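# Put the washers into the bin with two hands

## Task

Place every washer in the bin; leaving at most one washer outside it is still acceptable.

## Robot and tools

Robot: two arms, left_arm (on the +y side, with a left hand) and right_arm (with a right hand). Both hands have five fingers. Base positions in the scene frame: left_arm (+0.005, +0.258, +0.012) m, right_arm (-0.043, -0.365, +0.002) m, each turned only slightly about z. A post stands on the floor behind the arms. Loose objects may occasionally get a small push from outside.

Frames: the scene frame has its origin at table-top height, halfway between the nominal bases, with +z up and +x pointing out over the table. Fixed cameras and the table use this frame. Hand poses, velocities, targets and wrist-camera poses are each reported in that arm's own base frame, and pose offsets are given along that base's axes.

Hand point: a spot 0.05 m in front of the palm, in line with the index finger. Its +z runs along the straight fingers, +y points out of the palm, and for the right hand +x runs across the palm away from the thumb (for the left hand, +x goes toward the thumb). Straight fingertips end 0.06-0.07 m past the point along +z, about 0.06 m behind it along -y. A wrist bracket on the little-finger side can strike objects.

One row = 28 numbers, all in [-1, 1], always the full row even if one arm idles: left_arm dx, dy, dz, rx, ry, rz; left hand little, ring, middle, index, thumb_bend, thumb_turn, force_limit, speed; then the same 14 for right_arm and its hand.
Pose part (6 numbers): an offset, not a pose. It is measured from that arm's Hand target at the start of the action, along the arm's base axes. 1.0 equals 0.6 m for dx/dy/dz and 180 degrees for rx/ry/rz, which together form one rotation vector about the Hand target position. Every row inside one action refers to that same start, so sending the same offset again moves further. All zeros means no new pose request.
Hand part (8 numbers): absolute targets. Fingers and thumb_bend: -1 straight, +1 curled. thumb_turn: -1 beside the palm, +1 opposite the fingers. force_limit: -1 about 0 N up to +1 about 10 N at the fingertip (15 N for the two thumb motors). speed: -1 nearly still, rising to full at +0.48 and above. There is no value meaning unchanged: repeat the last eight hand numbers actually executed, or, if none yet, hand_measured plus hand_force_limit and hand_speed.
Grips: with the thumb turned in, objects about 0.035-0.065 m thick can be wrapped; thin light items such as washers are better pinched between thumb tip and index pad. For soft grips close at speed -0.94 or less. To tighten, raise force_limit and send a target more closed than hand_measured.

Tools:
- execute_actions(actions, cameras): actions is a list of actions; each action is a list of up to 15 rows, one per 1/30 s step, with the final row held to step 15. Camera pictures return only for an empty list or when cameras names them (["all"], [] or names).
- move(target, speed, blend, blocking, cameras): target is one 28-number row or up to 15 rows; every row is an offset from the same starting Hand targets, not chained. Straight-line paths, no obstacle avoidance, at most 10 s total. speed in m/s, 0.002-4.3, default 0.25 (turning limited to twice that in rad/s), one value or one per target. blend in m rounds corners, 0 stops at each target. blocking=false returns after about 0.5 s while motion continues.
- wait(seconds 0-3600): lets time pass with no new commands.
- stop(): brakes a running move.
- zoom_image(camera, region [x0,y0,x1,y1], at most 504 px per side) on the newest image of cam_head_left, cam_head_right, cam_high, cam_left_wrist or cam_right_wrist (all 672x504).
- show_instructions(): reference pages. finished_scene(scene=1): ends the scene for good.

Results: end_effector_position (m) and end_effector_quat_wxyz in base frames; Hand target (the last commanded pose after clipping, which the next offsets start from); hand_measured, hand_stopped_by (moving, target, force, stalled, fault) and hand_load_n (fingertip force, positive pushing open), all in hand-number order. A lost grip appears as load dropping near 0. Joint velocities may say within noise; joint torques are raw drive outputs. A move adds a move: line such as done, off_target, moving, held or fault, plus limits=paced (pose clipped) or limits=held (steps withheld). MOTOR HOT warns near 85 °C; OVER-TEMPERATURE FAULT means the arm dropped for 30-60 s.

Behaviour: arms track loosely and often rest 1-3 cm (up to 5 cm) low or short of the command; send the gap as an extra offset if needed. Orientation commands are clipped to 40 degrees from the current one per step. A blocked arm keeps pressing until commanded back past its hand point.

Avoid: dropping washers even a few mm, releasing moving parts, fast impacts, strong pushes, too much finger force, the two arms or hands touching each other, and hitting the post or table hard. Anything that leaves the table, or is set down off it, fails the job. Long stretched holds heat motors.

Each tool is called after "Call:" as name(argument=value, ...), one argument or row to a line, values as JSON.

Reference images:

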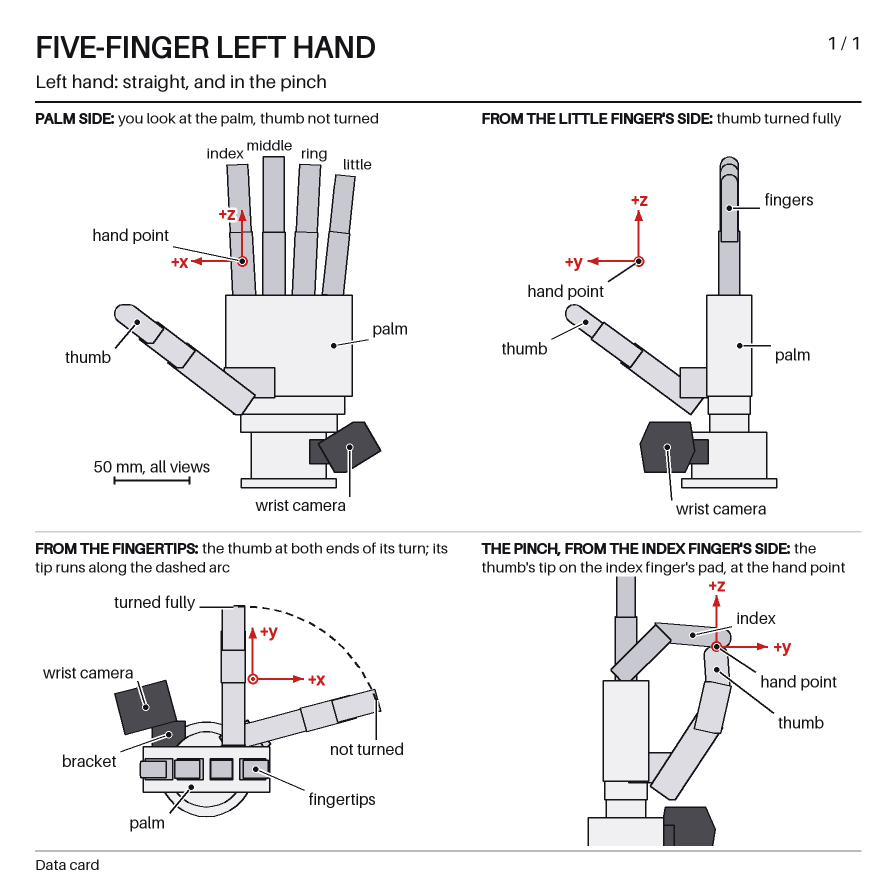

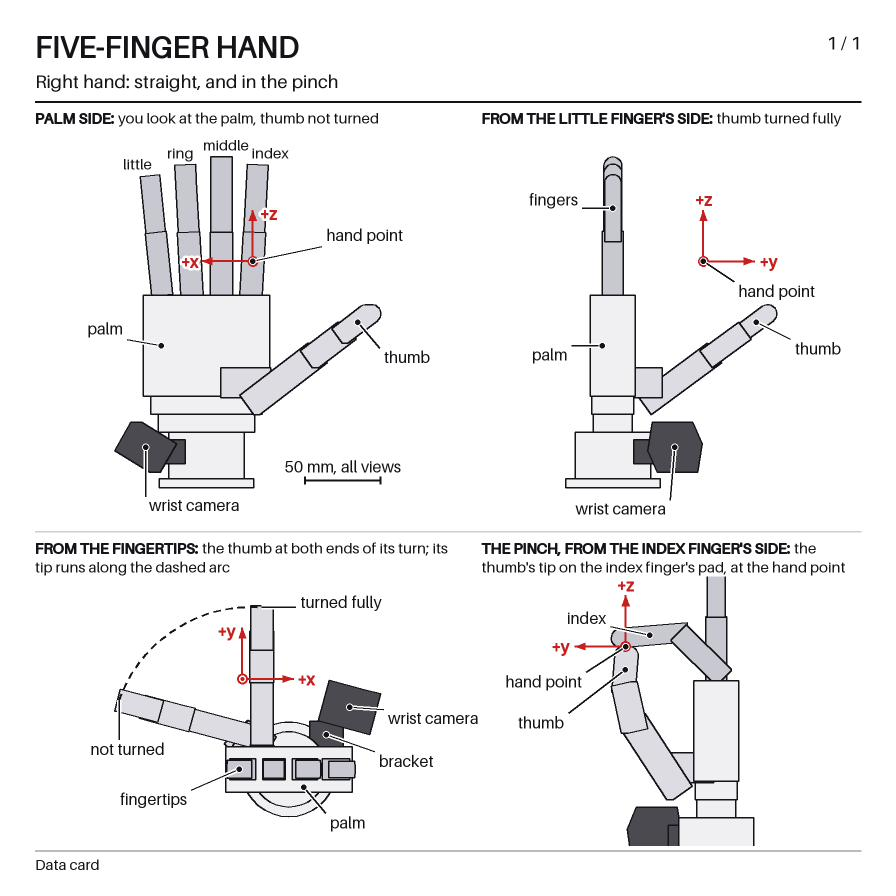

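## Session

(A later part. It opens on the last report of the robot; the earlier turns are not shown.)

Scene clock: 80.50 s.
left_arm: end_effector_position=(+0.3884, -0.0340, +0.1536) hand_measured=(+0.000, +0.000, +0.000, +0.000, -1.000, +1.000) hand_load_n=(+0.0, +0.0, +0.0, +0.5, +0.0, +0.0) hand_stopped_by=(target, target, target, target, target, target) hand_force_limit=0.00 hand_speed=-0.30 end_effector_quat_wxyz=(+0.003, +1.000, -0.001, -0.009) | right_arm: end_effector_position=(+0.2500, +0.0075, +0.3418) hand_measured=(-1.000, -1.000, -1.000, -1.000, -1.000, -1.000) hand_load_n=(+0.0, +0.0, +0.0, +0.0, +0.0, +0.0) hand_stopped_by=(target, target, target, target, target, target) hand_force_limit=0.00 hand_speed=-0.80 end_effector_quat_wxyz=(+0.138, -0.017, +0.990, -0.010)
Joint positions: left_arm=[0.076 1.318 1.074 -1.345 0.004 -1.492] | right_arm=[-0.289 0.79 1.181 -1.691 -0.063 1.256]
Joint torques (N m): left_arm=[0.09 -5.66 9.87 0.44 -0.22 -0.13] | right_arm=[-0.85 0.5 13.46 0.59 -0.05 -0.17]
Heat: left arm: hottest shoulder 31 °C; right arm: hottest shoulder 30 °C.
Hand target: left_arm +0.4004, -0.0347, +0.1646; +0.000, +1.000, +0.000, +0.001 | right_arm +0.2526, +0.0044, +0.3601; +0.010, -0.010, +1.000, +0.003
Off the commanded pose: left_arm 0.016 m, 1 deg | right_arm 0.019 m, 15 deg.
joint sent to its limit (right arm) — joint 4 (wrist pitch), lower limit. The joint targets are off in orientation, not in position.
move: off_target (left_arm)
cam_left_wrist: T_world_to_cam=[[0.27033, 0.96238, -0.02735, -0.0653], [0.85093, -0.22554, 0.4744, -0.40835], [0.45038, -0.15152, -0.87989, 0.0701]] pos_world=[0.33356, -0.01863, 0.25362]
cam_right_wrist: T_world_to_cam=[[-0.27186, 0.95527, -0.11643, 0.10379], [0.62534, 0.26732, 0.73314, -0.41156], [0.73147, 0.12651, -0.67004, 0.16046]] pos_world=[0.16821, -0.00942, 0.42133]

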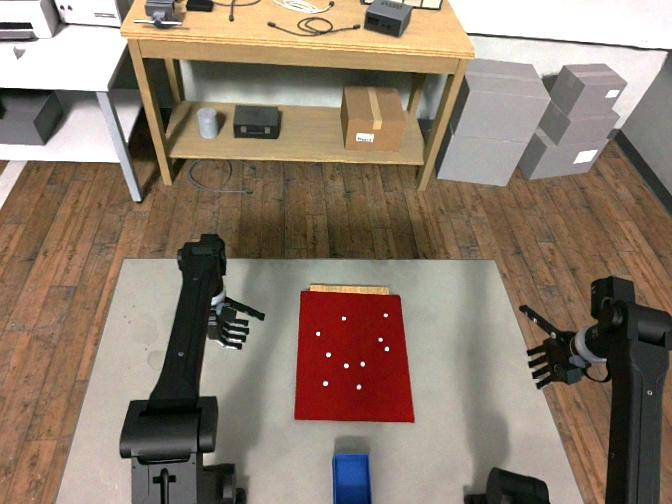

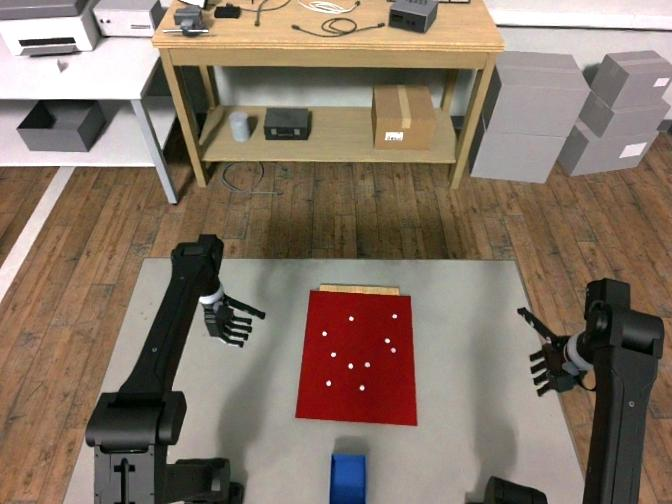

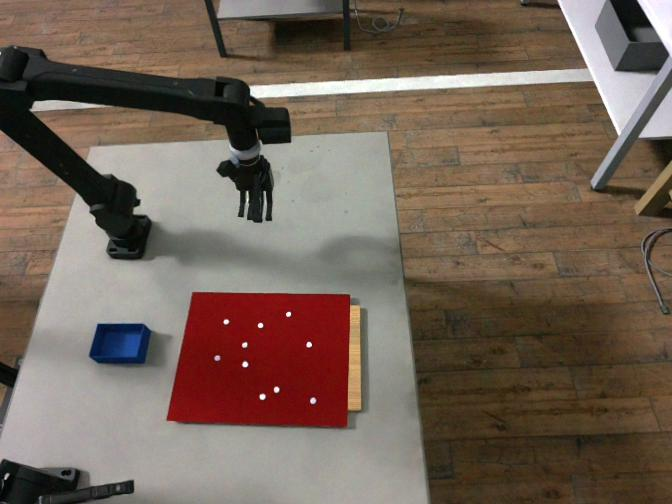

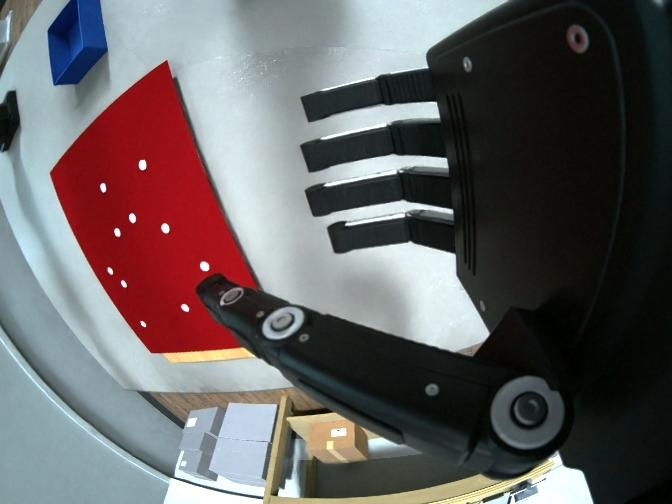

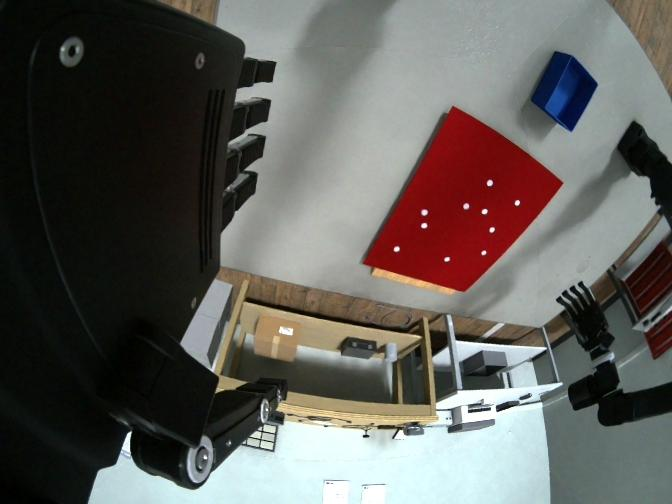

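Call:
move(
  target=[
    [0.016,-0.117,-0.176,0,0,0,0.1,0.1,0.1,0.1,-1,1,0,-0.3, 0,0,0,0,0,0,-1,-1,-1,-1,-1,-1,0,-0.8],
  ],
  speed=0.2,
  cameras=["all"],
)

Scene clock: 96.03 s.
left_arm: end_effector_position=(+0.4068, -0.1030, +0.0580) hand_measured=(+0.100, +0.100, +0.100, +0.100, -1.000, +1.000) hand_load_n=(+0.0, +0.0, +0.0, +0.0, +0.0, +0.0) hand_stopped_by=(target, target, target, target, target, target) hand_force_limit=0.00 hand_speed=-0.30 end_effector_quat_wxyz=(+0.000, +1.000, -0.002, -0.005) | right_arm: end_effector_position=(+0.2500, +0.0075, +0.3418) hand_measured=(-1.000, -1.000, -1.000, -1.000, -1.000, -1.000) hand_load_n=(+0.0, +0.0, +0.0, +0.0, +0.0, +0.0) hand_stopped_by=(target, target, target, target, target, target) hand_force_limit=0.00 hand_speed=-0.80 end_effector_quat_wxyz=(+0.138, -0.017, +0.990, -0.010)
Joint positions: left_arm=[-0.111 1.463 0.949 -1.067 0.002 -1.678] | right_arm=[-0.289 0.79 1.181 -1.691 -0.063 1.256]
Joint torques (N m): left_arm=[0.15 -7.77 6.34 1.1 -0.16 -0.13] | right_arm=[0.09 0.91 13.48 0.76 -0.01 -0.17]
Heat: left arm: hottest shoulder 31 °C; right arm: hottest shoulder 30 °C.
Hand target: left_arm +0.4100, -0.1049, +0.0591; +0.000, +1.000, +0.000, +0.001 | right_arm +0.2526, +0.0044, +0.3601; +0.010, -0.010, +1.000, +0.003
Off the commanded pose: left_arm 0.004 m, 1 deg | right_arm 0.019 m, 15 deg.
joint sent to its limit (right arm) — joint 4 (wrist pitch), lower limit. The joint targets are off in orientation, not in position.
move: done
cam_left_wrist: T_world_to_cam=[[0.27128, 0.96226, -0.02127, -0.00734], [0.84753, -0.22835, 0.47912, -0.39331], [0.45618, -0.148, -0.87749, -0.03495]] pos_world=[0.35127, -0.08792, 0.15761]
cam_right_wrist: T_world_to_cam=[[-0.27186, 0.95527, -0.11643, 0.10379], [0.62534, 0.26732, 0.73314, -0.41156], [0.73147, 0.12651, -0.67004, 0.16046]] pos_world=[0.16821, -0.00942, 0.42133]

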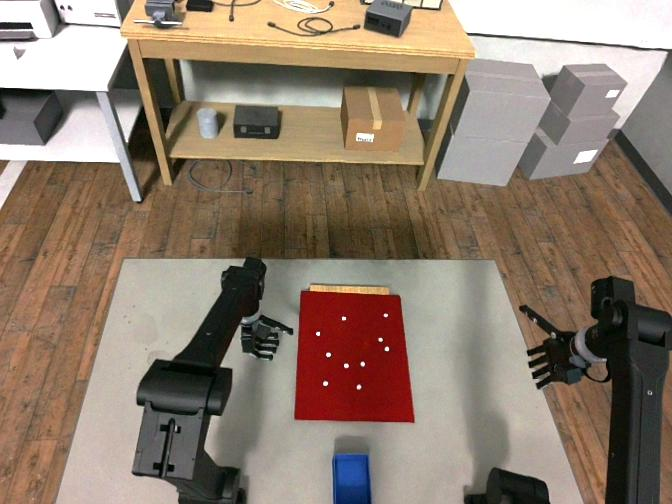

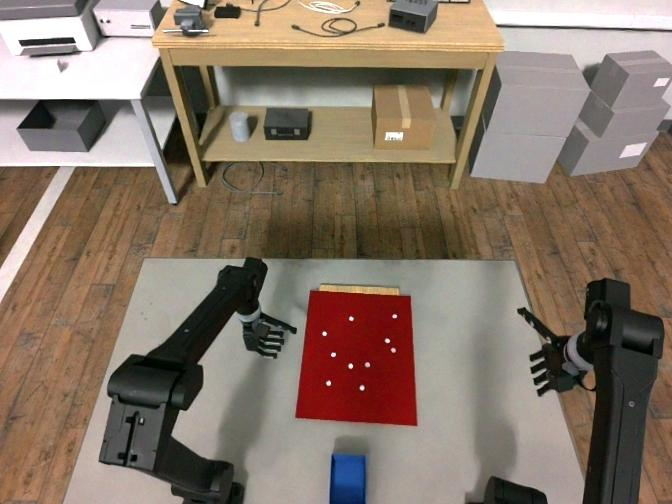

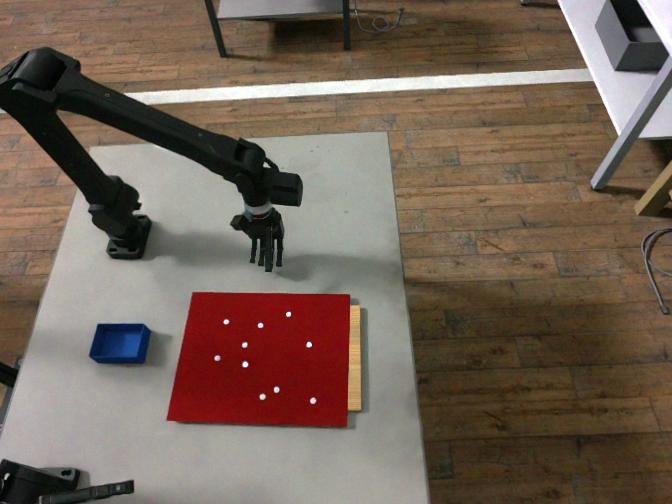

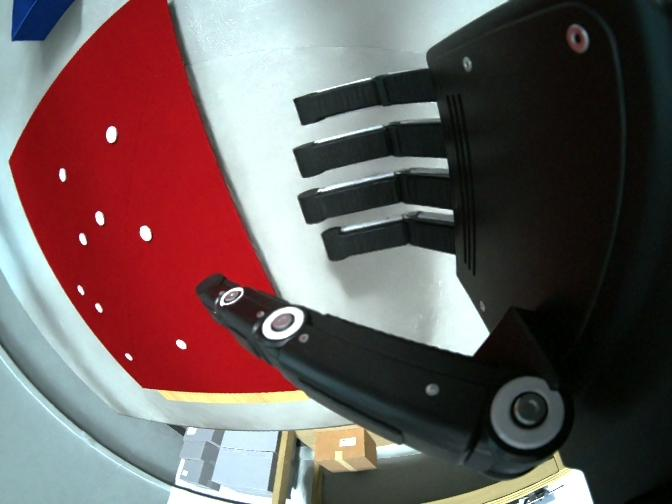

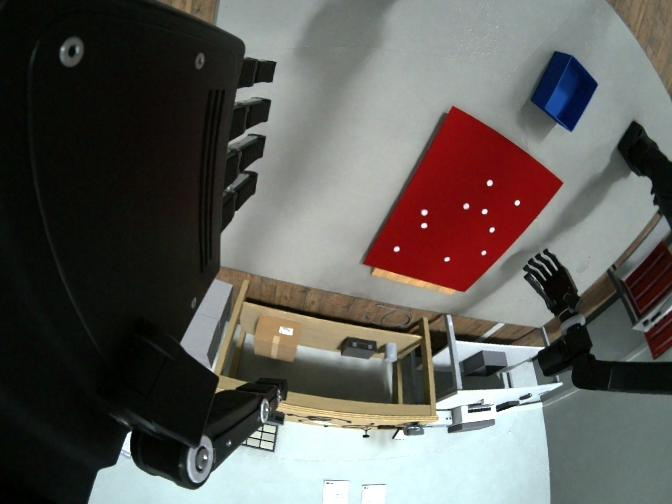

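Call:
zoom_image(
  camera="cam_left_wrist",
  region=[140, 60, 320, 330],
)

Call:
zoom_image(
  camera="cam_high",
  region=[200, 190, 320, 330],
)

Call:
zoom_image(
  camera="cam_head_right",
  region=[220, 270, 340, 430],
)

Scaled by 1.867 from the camera's image (finer frame: 960x720).

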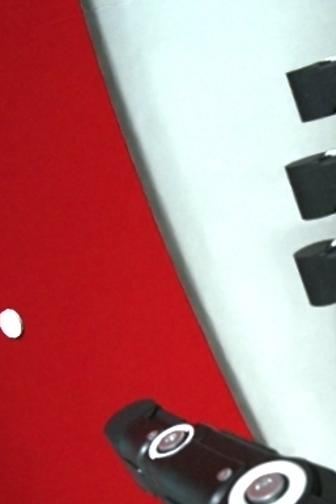

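Scaled by 3.600 from the camera's image (finer frame: 960x720).

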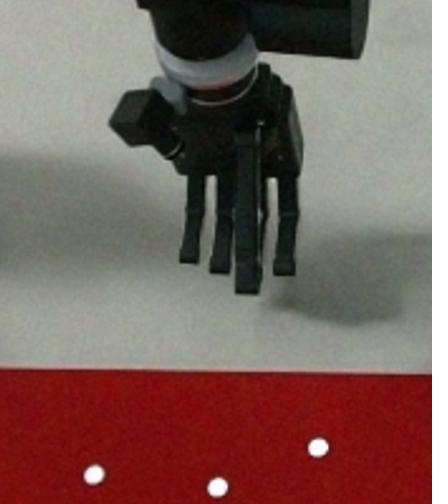

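Scaled by 3.150 from the camera's image (finer frame: 960x720).

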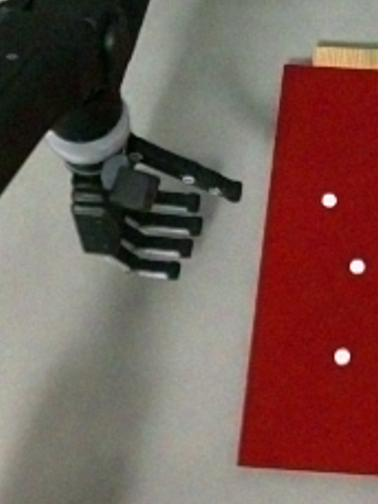

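Call:
move(
  target=[
    [0,0,-0.05,0,0,0,0.1,0.1,0.1,0.1,-1,1,0,-0.3, 0,0,0,0,0,0,-1,-1,-1,-1,-1,-1,0,-0.8],
  ],
  speed=0.1,
  cameras=["cam_left_wrist","cam_high","cam_head_right"],
)

Scene clock: 102.77 s.
left_arm: end_effector_position=(+0.4076, -0.1030, +0.0301) hand_measured=(+0.100, +0.100, +0.100, +0.100, -1.000, +1.000) hand_load_n=(+0.0, +0.0, +0.0, +0.0, +0.0, +0.0) hand_stopped_by=(target, target, target, target, target, target) hand_force_limit=0.00 hand_speed=-0.30 end_effector_quat_wxyz=(+0.001, +1.000, -0.001, -0.003) | right_arm: end_effector_position=(+0.2500, +0.0075, +0.3418) hand_measured=(-1.000, -1.000, -1.000, -1.000, -1.000, -1.000) hand_load_n=(+0.0, +0.0, +0.5, +0.0, +0.0, +0.0) hand_stopped_by=(target, target, target, target, target, target) hand_force_limit=0.00 hand_speed=-0.80 end_effector_quat_wxyz=(+0.138, -0.017, +0.990, -0.010)
Joint positions: left_arm=[-0.111 1.505 0.909 -0.98 0.002 -1.679] | right_arm=[-0.289 0.79 1.181 -1.691 -0.063 1.256]
Joint torques (N m): left_arm=[0.15 -7.18 5.96 1.1 -0.15 -0.12] | right_arm=[-0.79 -0.15 13.44 0.72 -0.04 -0.16]
Heat: left arm: hottest shoulder 31 °C; right arm: hottest shoulder 30 °C.
Hand target: left_arm +0.4100, -0.1049, +0.0291; +0.000, +1.000, +0.000, +0.001 | right_arm +0.2526, +0.0044, +0.3601; +0.010, -0.010, +1.000, +0.003
Off the commanded pose: left_arm 0.003 m, 0 deg | right_arm 0.019 m, 15 deg.
joint sent to its limit (right arm) — joint 4 (wrist pitch), lower limit. The joint targets are off in orientation, not in position.
move: done
cam_left_wrist: T_world_to_cam=[[0.2707, 0.96245, -0.0204, -0.00782], [0.8451, -0.22743, 0.48381, -0.37976], [0.461, -0.14821, -0.87494, -0.0619]] pos_world=[0.35159, -0.08802, 0.12941]
Images, in order (width x height): cam_head_right 672x504, cam_high 672x504, cam_left_wrist 672x504.

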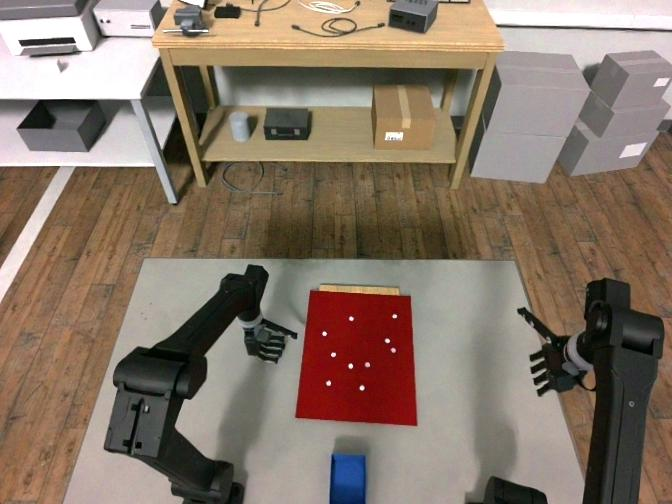

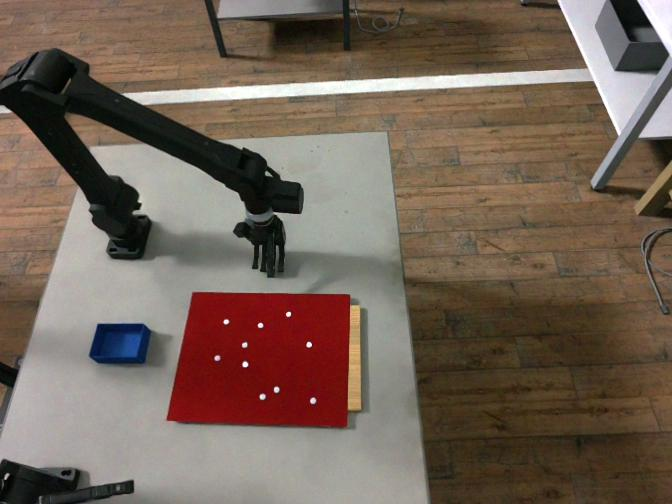

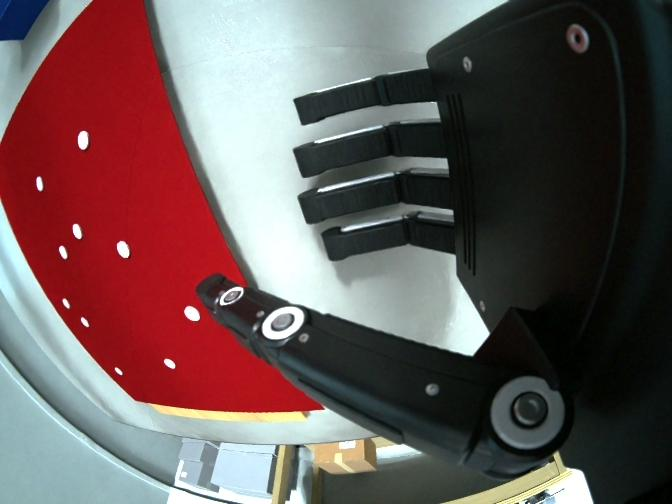

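Call:
zoom_image(
  camera="cam_left_wrist",
  region=[160, 40, 440, 330],
)

Call:
zoom_image(
  camera="cam_high",
  region=[220, 210, 320, 320],
)

Scaled by 1.738 from the camera's image (finer frame: 960x720).

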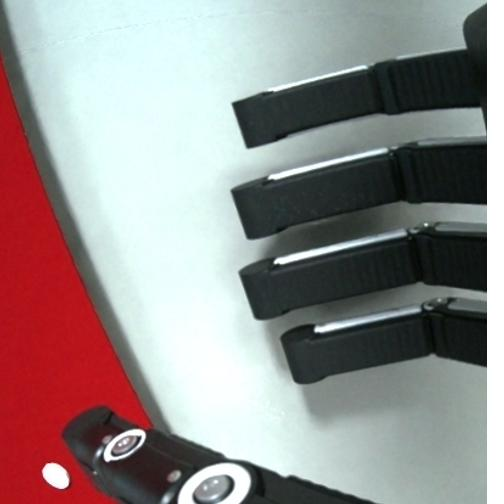

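Scaled by 4.582 from the camera's image (finer frame: 960x720).

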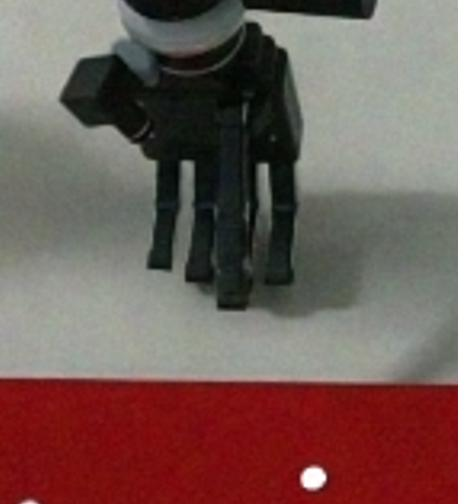

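Call:
move(
  target=[
    [0,0,-0.013,0,0,0,0.1,0.1,0.1,0.1,-1,1,0,-0.3, 0,0,0,0,0,0,-1,-1,-1,-1,-1,-1,0,-0.8],
  ],
  speed=0.05,
  cameras=["cam_left_wrist"],
)

Call:
zoom_image(
  camera="cam_left_wrist",
  region=[160, 40, 440, 330],
)

Scene clock: 104.83 s.
left_arm: end_effector_position=(+0.4097, -0.1033, +0.0261) hand_measured=(+0.100, +0.100, +0.100, +0.100, -1.000, +1.000) hand_load_n=(+0.0, +0.0, +0.5, +0.0, +0.0, +0.0) hand_stopped_by=(target, target, target, target, target, target) hand_force_limit=0.00 hand_speed=-0.30 end_effector_quat_wxyz=(+0.001, +1.000, -0.001, +0.002) | right_arm: end_effector_position=(+0.2500, +0.0075, +0.3418) hand_measured=(-1.000, -1.000, -1.000, -1.000, -1.000, -1.000) hand_load_n=(+0.0, +0.0, +0.0, +0.0, +0.0, +0.0) hand_stopped_by=(target, target, target, target, target, target) hand_force_limit=0.00 hand_speed=-0.80 end_effector_quat_wxyz=(+0.138, -0.017, +0.990, -0.010)
Joint positions: left_arm=[-0.111 1.511 0.902 -0.957 0.002 -1.679] | right_arm=[-0.289 0.79 1.181 -1.691 -0.063 1.256]
Joint torques (N m): left_arm=[0.21 -6.95 5.71 1.1 -0.16 -0.12] | right_arm=[-0.03 0.44 13.52 0.51 0.02 -0.14]
Heat: left arm: hottest shoulder 31 °C; right arm: hottest shoulder 30 °C.
Hand target: left_arm +0.4100, -0.1049, +0.0212; +0.000, +1.000, +0.000, +0.001 | right_arm +0.2526, +0.0044, +0.3601; +0.010, -0.010, +1.000, +0.003
Off the commanded pose: left_arm 0.005 m, 0 deg | right_arm 0.019 m, 15 deg.
joint sent to its limit (right arm) — joint 4 (wrist pitch), lower limit. The joint targets are off in orientation, not in position.
move: done
cam_left_wrist: T_world_to_cam=[[0.27088, 0.96243, -0.01872, -0.00837], [0.8403, -0.22693, 0.49234, -0.3778], [0.46959, -0.1491, -0.8702, -0.07003]] pos_world=[0.35262, -0.08812, 0.12491]

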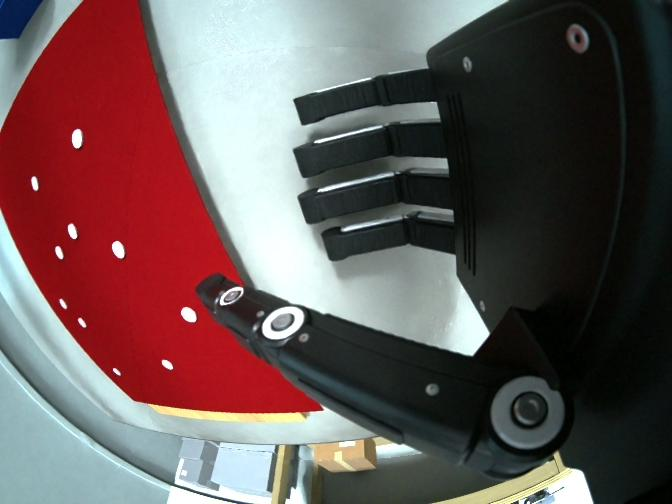

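Scaled by 1.738 from the camera's image (finer frame: 960x720).

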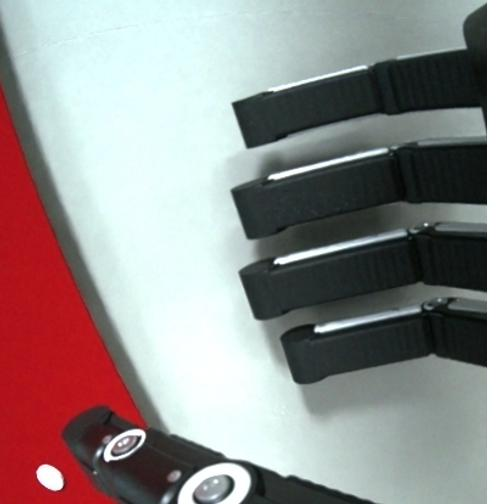

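Call:
move(
  target=[
    [0,0,-0.008,0,0,0,0.1,0.1,0.1,0.1,-1,1,0,-0.3, 0,0,0,0,0,0,-1,-1,-1,-1,-1,-1,0,-0.8],
  ],
  speed=0.05,
  cameras=["cam_left_wrist"],
)

Call:
zoom_image(
  camera="cam_left_wrist",
  region=[160, 40, 440, 330],
)

Scene clock: 108.20 s.
left_arm: end_effector_position=(+0.4097, -0.1033, +0.0212) hand_measured=(+0.100, +0.100, +0.100, +0.100, -1.000, +1.000) hand_load_n=(+0.5, +0.0, +0.0, +0.0, +0.0, +0.0) hand_stopped_by=(target, target, target, target, target, target) hand_force_limit=0.00 hand_speed=-0.30 end_effector_quat_wxyz=(+0.001, +1.000, -0.001, +0.002) | right_arm: end_effector_position=(+0.2500, +0.0075, +0.3418) hand_measured=(-1.000, -1.000, -1.000, -1.000, -1.000, -1.000) hand_load_n=(-0.5, +0.0, +0.0, +0.0, -0.5, +0.0) hand_stopped_by=(target, target, target, target, target, target) hand_force_limit=0.00 hand_speed=-0.80 end_effector_quat_wxyz=(+0.138, -0.017, +0.990, -0.010)
Joint positions: left_arm=[-0.111 1.519 0.896 -0.943 0.002 -1.679] | right_arm=[-0.289 0.79 1.181 -1.691 -0.063 1.256]
Joint torques (N m): left_arm=[0.21 -7.06 5.67 1.13 -0.16 -0.11] | right_arm=[0.03 -0.21 13.41 0.7 0 -0.14]
Heat: left arm: hottest shoulder 31 °C; right arm: hottest shoulder 30 °C.
Hand target: left_arm +0.4101, -0.1049, +0.0165; +0.000, +1.000, +0.000, +0.001 | right_arm +0.2526, +0.0044, +0.3601; +0.010, -0.010, +1.000, +0.003
Off the commanded pose: left_arm 0.005 m, 0 deg | right_arm 0.019 m, 15 deg.
joint sent to its limit (right arm) — joint 4 (wrist pitch), lower limit. The joint targets are off in orientation, not in position.
move: done
cam_left_wrist: T_world_to_cam=[[0.27087, 0.96243, -0.01882, -0.00847], [0.84048, -0.22693, 0.49203, -0.3755], [0.46928, -0.1491, -0.87037, -0.07421]] pos_world=[0.35272, -0.08812, 0.12001]

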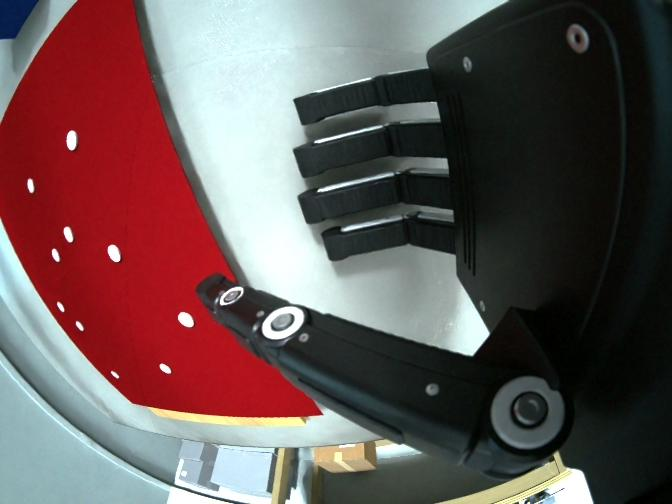

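Scaled by 1.738 from the camera's image (finer frame: 960x720).

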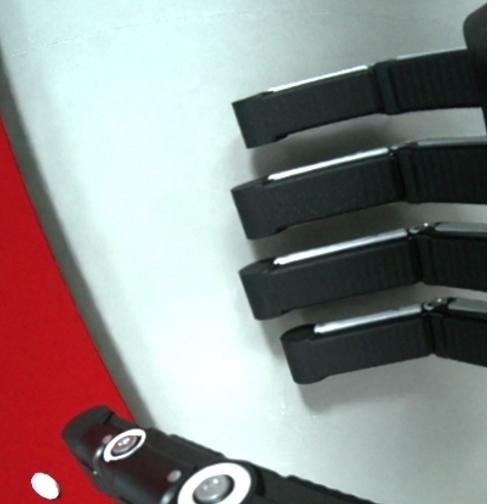

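Call:
move(
  target=[
    [0,0,-0.012,0,0,0,0.1,0.1,0.1,0.1,-1,1,0,-0.3, 0,0,0,0,0,0,-1,-1,-1,-1,-1,-1,0,-0.8],
  ],
  speed=0.05,
  cameras=["cam_left_wrist"],
)

Call:
zoom_image(
  camera="cam_left_wrist",
  region=[160, 40, 440, 330],
)

Scene clock: 109.87 s.
left_arm: end_effector_position=(+0.4097, -0.1032, +0.0137) hand_measured=(+0.100, +0.100, +0.100, +0.100, -1.000, +1.000) hand_load_n=(+0.0, +0.0, +0.0, +0.0, +0.0, +0.0) hand_stopped_by=(target, target, target, target, target, target) hand_force_limit=0.00 hand_speed=-0.30 end_effector_quat_wxyz=(+0.001, +1.000, -0.001, +0.002) | right_arm: end_effector_position=(+0.2500, +0.0075, +0.3418) hand_measured=(-1.000, -1.000, -1.000, -1.000, -1.000, -1.000) hand_load_n=(+0.0, +0.0, +0.0, +0.0, -0.5, +0.0) hand_stopped_by=(target, target, target, target, target, target) hand_force_limit=0.00 hand_speed=-0.80 end_effector_quat_wxyz=(+0.138, -0.017, +0.990, -0.010)
Joint positions: left_arm=[-0.111 1.533 0.887 -0.922 0.002 -1.68] | right_arm=[-0.289 0.79 1.181 -1.691 -0.063 1.256]
Joint torques (N m): left_arm=[0.09 -7.18 5.57 1.14 -0.16 -0.12] | right_arm=[-0.38 0.97 13.41 0.57 0.01 -0.18]
Heat: left arm: hottest shoulder 31 °C; right arm: hottest shoulder 30 °C.
Hand target: left_arm +0.4101, -0.1049, +0.0092; +0.000, +1.000, +0.000, +0.001 | right_arm +0.2526, +0.0044, +0.3601; +0.010, -0.010, +1.000, +0.003
Off the commanded pose: left_arm 0.005 m, 0 deg | right_arm 0.019 m, 15 deg.
joint sent to its limit (right arm) — joint 4 (wrist pitch), lower limit. The joint targets are off in orientation, not in position.
move: done
cam_left_wrist: T_world_to_cam=[[0.27046, 0.96254, -0.01903, -0.00846], [0.84115, -0.22665, 0.49101, -0.37199], [0.46831, -0.14881, -0.87094, -0.08035]] pos_world=[0.35281, -0.08812, 0.11251]

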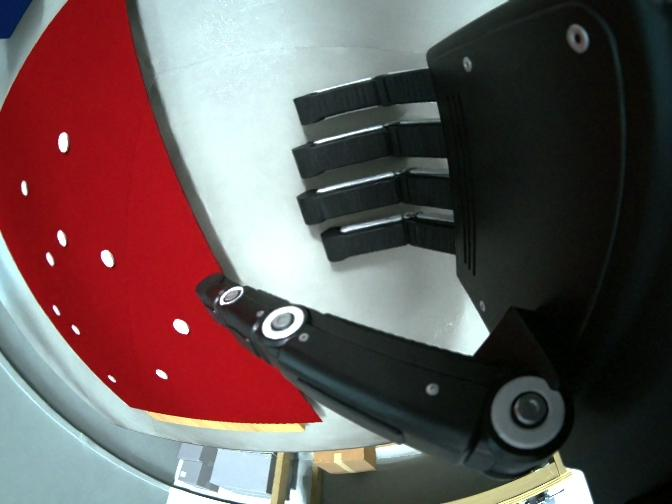

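Scaled by 1.738 from the camera's image (finer frame: 960x720).

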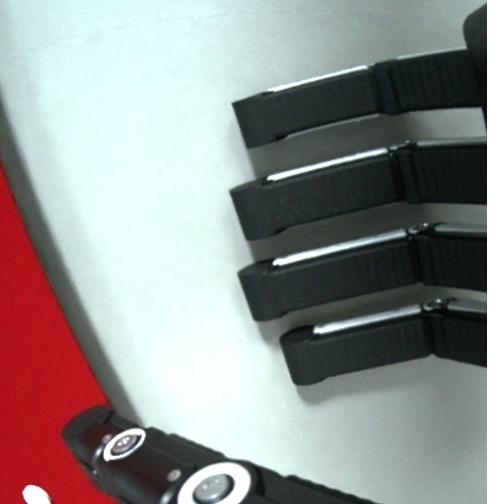

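Call:
move(
  target=[
    [0,-0.083,-0.003,0,0,0,0.1,0.1,0.1,0.1,-1,1,0,-0.3, 0,0,0,0,0,0,-1,-1,-1,-1,-1,-1,0,-0.8],
  ],
  speed=0.06,
  cameras=["cam_left_wrist","cam_high","cam_head_right"],
)

Call:
zoom_image(
  camera="cam_left_wrist",
  region=[160, 40, 440, 330],
)

Call:
zoom_image(
  camera="cam_high",
  region=[220, 210, 320, 320],
)

Scene clock: 113.47 s.
left_arm: end_effector_position=(+0.4027, -0.1465, +0.0126) hand_measured=(+0.100, +0.100, +0.100, +0.100, -1.000, +1.000) hand_load_n=(+0.0, -3.5, +0.0, -1.0, +0.0, +0.0) hand_stopped_by=(target, target, target, target, target, target) hand_force_limit=0.00 hand_speed=-0.30 end_effector_quat_wxyz=(+0.000, +1.000, +0.002, +0.001) | right_arm: end_effector_position=(+0.2500, +0.0075, +0.3418) hand_measured=(-1.000, -1.000, -1.000, -1.000, -1.000, -1.000) hand_load_n=(+0.0, +0.0, +0.0, +0.0, +0.0, +0.0) hand_stopped_by=(target, target, target, target, target, target) hand_force_limit=0.00 hand_speed=-0.80 end_effector_quat_wxyz=(+0.138, -0.017, +0.990, -0.010)
Joint positions: left_arm=[-0.227 1.536 0.887 -0.92 0 -1.802] | right_arm=[-0.289 0.79 1.181 -1.691 -0.063 1.256]
Joint torques (N m): left_arm=[-0.67 -5.83 7.25 1.11 -0.1 -0.16] | right_arm=[-0.26 0.38 13.44 0.57 -0.03 -0.17]
Heat: left arm: hottest shoulder 31 °C; right arm: hottest shoulder 30 °C.
Hand target: left_arm +0.4100, -0.1547, +0.0075; +0.000, +1.000, +0.000, +0.001 | right_arm +0.2526, +0.0044, +0.3601; +0.010, -0.010, +1.000, +0.003
Off the commanded pose: left_arm 0.012 m, 0 deg | right_arm 0.019 m, 15 deg.
joint sent to its limit (right arm) — joint 4 (wrist pitch), lower limit. The joint targets are off in orientation, not in position.
move: off_target (left_arm)
cam_left_wrist: T_world_to_cam=[[0.26455, 0.9642, -0.01795, 0.03772], [0.84284, -0.22213, 0.49018, -0.37543], [0.46865, -0.14481, -0.87143, -0.084]] pos_world=[0.34582, -0.13192, 0.11151]
Images, in order (width x height): cam_head_right 672x504, cam_high 672x504, cam_left_wrist 672x504.

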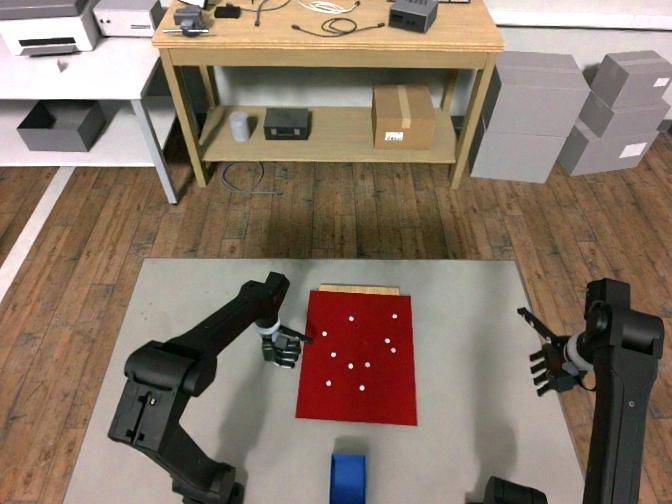

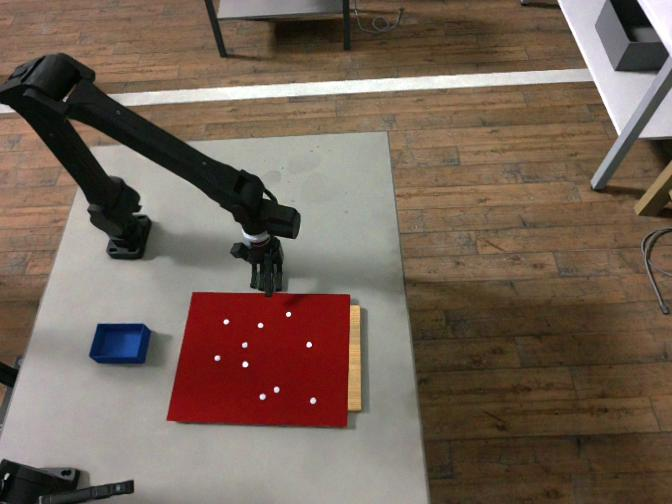

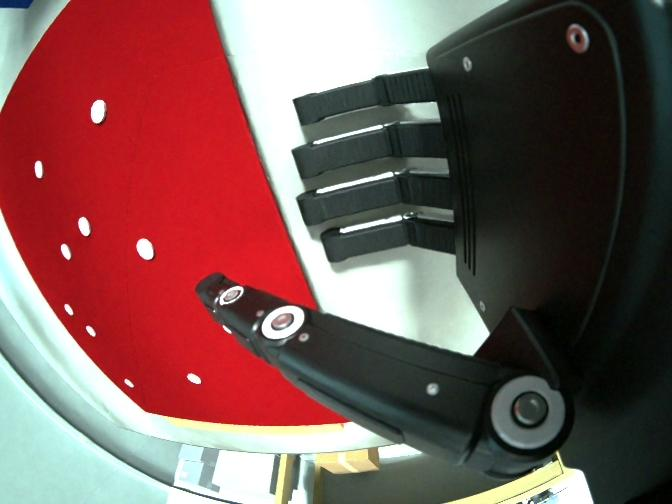

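Scaled by 1.738 from the camera's image (finer frame: 960x720).

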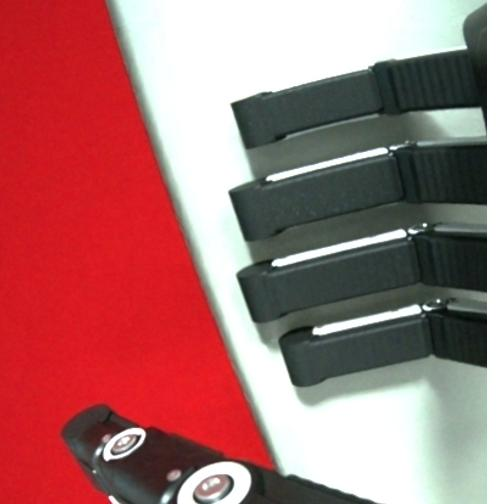

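Scaled by 4.582 from the camera's image (finer frame: 960x720).

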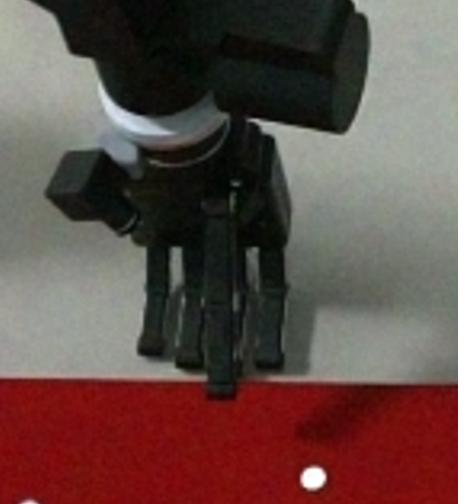

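Call:
move(
  target=[
    [0,-0.033,0.01,0,0,0,0.1,0.1,0.1,0.1,-1,1,0,-0.3, 0,0,0,0,0,0,-1,-1,-1,-1,-1,-1,0,-0.8],
  ],
  speed=0.06,
  cameras=["cam_left_wrist","cam_high","cam_head_right"],
)

Call:
zoom_image(
  camera="cam_left_wrist",
  region=[160, 40, 440, 330],
)

Call:
zoom_image(
  camera="cam_high",
  region=[220, 210, 320, 320],
)

Scene clock: 116.87 s.
left_arm: end_effector_position=(+0.4020, -0.1676, +0.0129) hand_measured=(+0.100, +0.100, +0.100, +0.100, -1.000, +1.000) hand_load_n=(+0.0, -2.0, +0.0, +0.0, +0.0, +0.0) hand_stopped_by=(target, target, target, target, target, target) hand_force_limit=0.00 hand_speed=-0.30 end_effector_quat_wxyz=(+0.000, +1.000, +0.000, +0.001) | right_arm: end_effector_position=(+0.2500, +0.0075, +0.3418) hand_measured=(-1.000, -1.000, -1.000, -1.000, -1.000, -1.000) hand_load_n=(+0.0, +0.0, +0.0, +0.0, +0.0, +0.0) hand_stopped_by=(target, target, target, target, target, target) hand_force_limit=0.00 hand_speed=-0.80 end_effector_quat_wxyz=(+0.138, -0.017, +0.990, -0.010)
Joint positions: left_arm=[-0.281 1.547 0.901 -0.923 0 -1.852] | right_arm=[-0.289 0.79 1.181 -1.691 -0.063 1.256]
Joint torques (N m): left_arm=[-0.26 -6.59 7.88 0.53 -0.08 -0.12] | right_arm=[-0.32 0.38 13.48 0.65 -0.01 -0.15]
Heat: left arm: hottest shoulder 31 °C; right arm: hottest shoulder 30 °C.
Hand target: left_arm +0.4099, -0.1745, +0.0134; +0.000, +1.000, +0.000, +0.001 | right_arm +0.2526, +0.0044, +0.3601; +0.010, -0.010, +1.000, +0.003
Off the commanded pose: left_arm 0.011 m, 0 deg | right_arm 0.019 m, 15 deg.
joint sent to its limit (right arm) — joint 4 (wrist pitch), lower limit. The joint targets are off in orientation, not in position.
move: off_target (left_arm)
cam_left_wrist: T_world_to_cam=[[0.26754, 0.96338, -0.01776, 0.05688], [0.84211, -0.22482, 0.49022, -0.37979], [0.46827, -0.14611, -0.87142, -0.0865]] pos_world=[0.34511, -0.15282, 0.11181]
Images, in order (width x height): cam_head_right 672x504, cam_high 672x504, cam_left_wrist 672x504.

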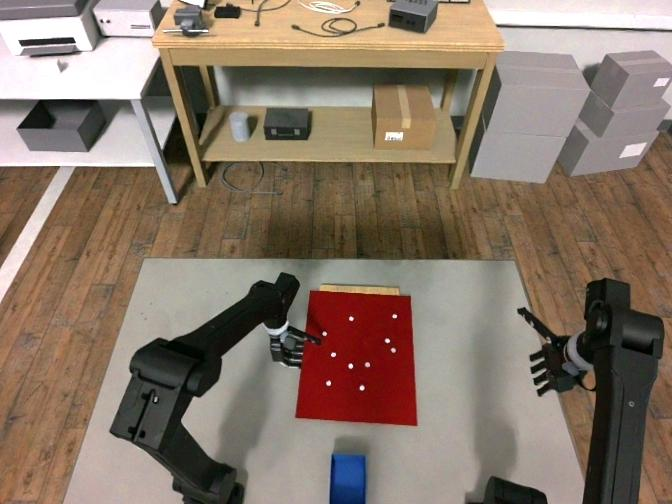

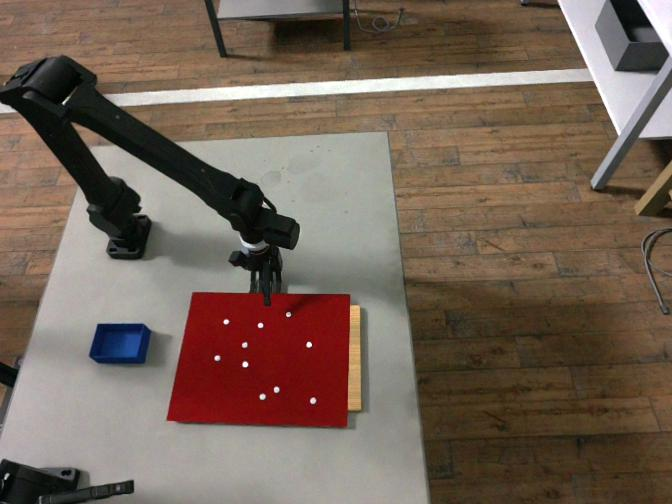

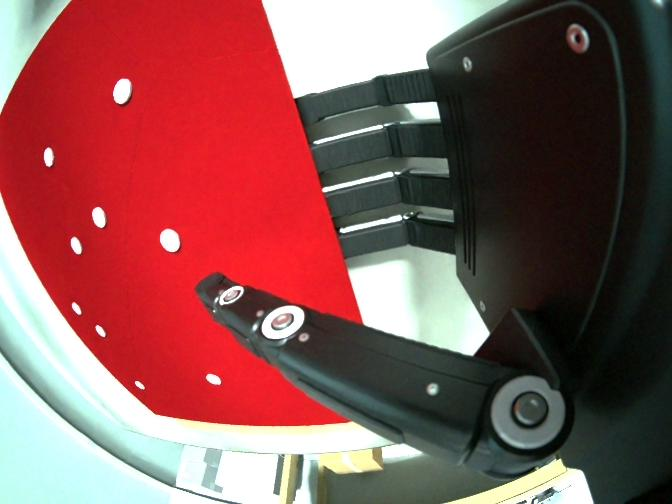

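Scaled by 1.738 from the camera's image (finer frame: 960x720).

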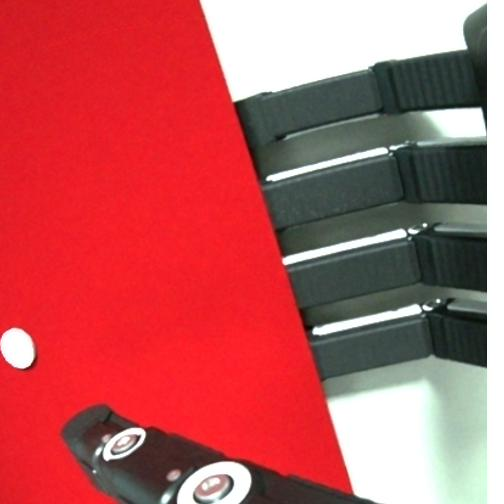

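Scaled by 4.582 from the camera's image (finer frame: 960x720).

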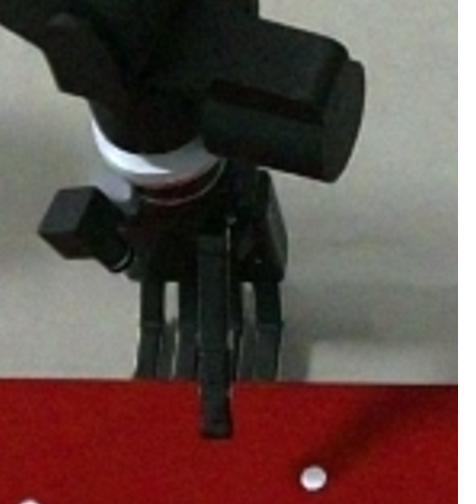

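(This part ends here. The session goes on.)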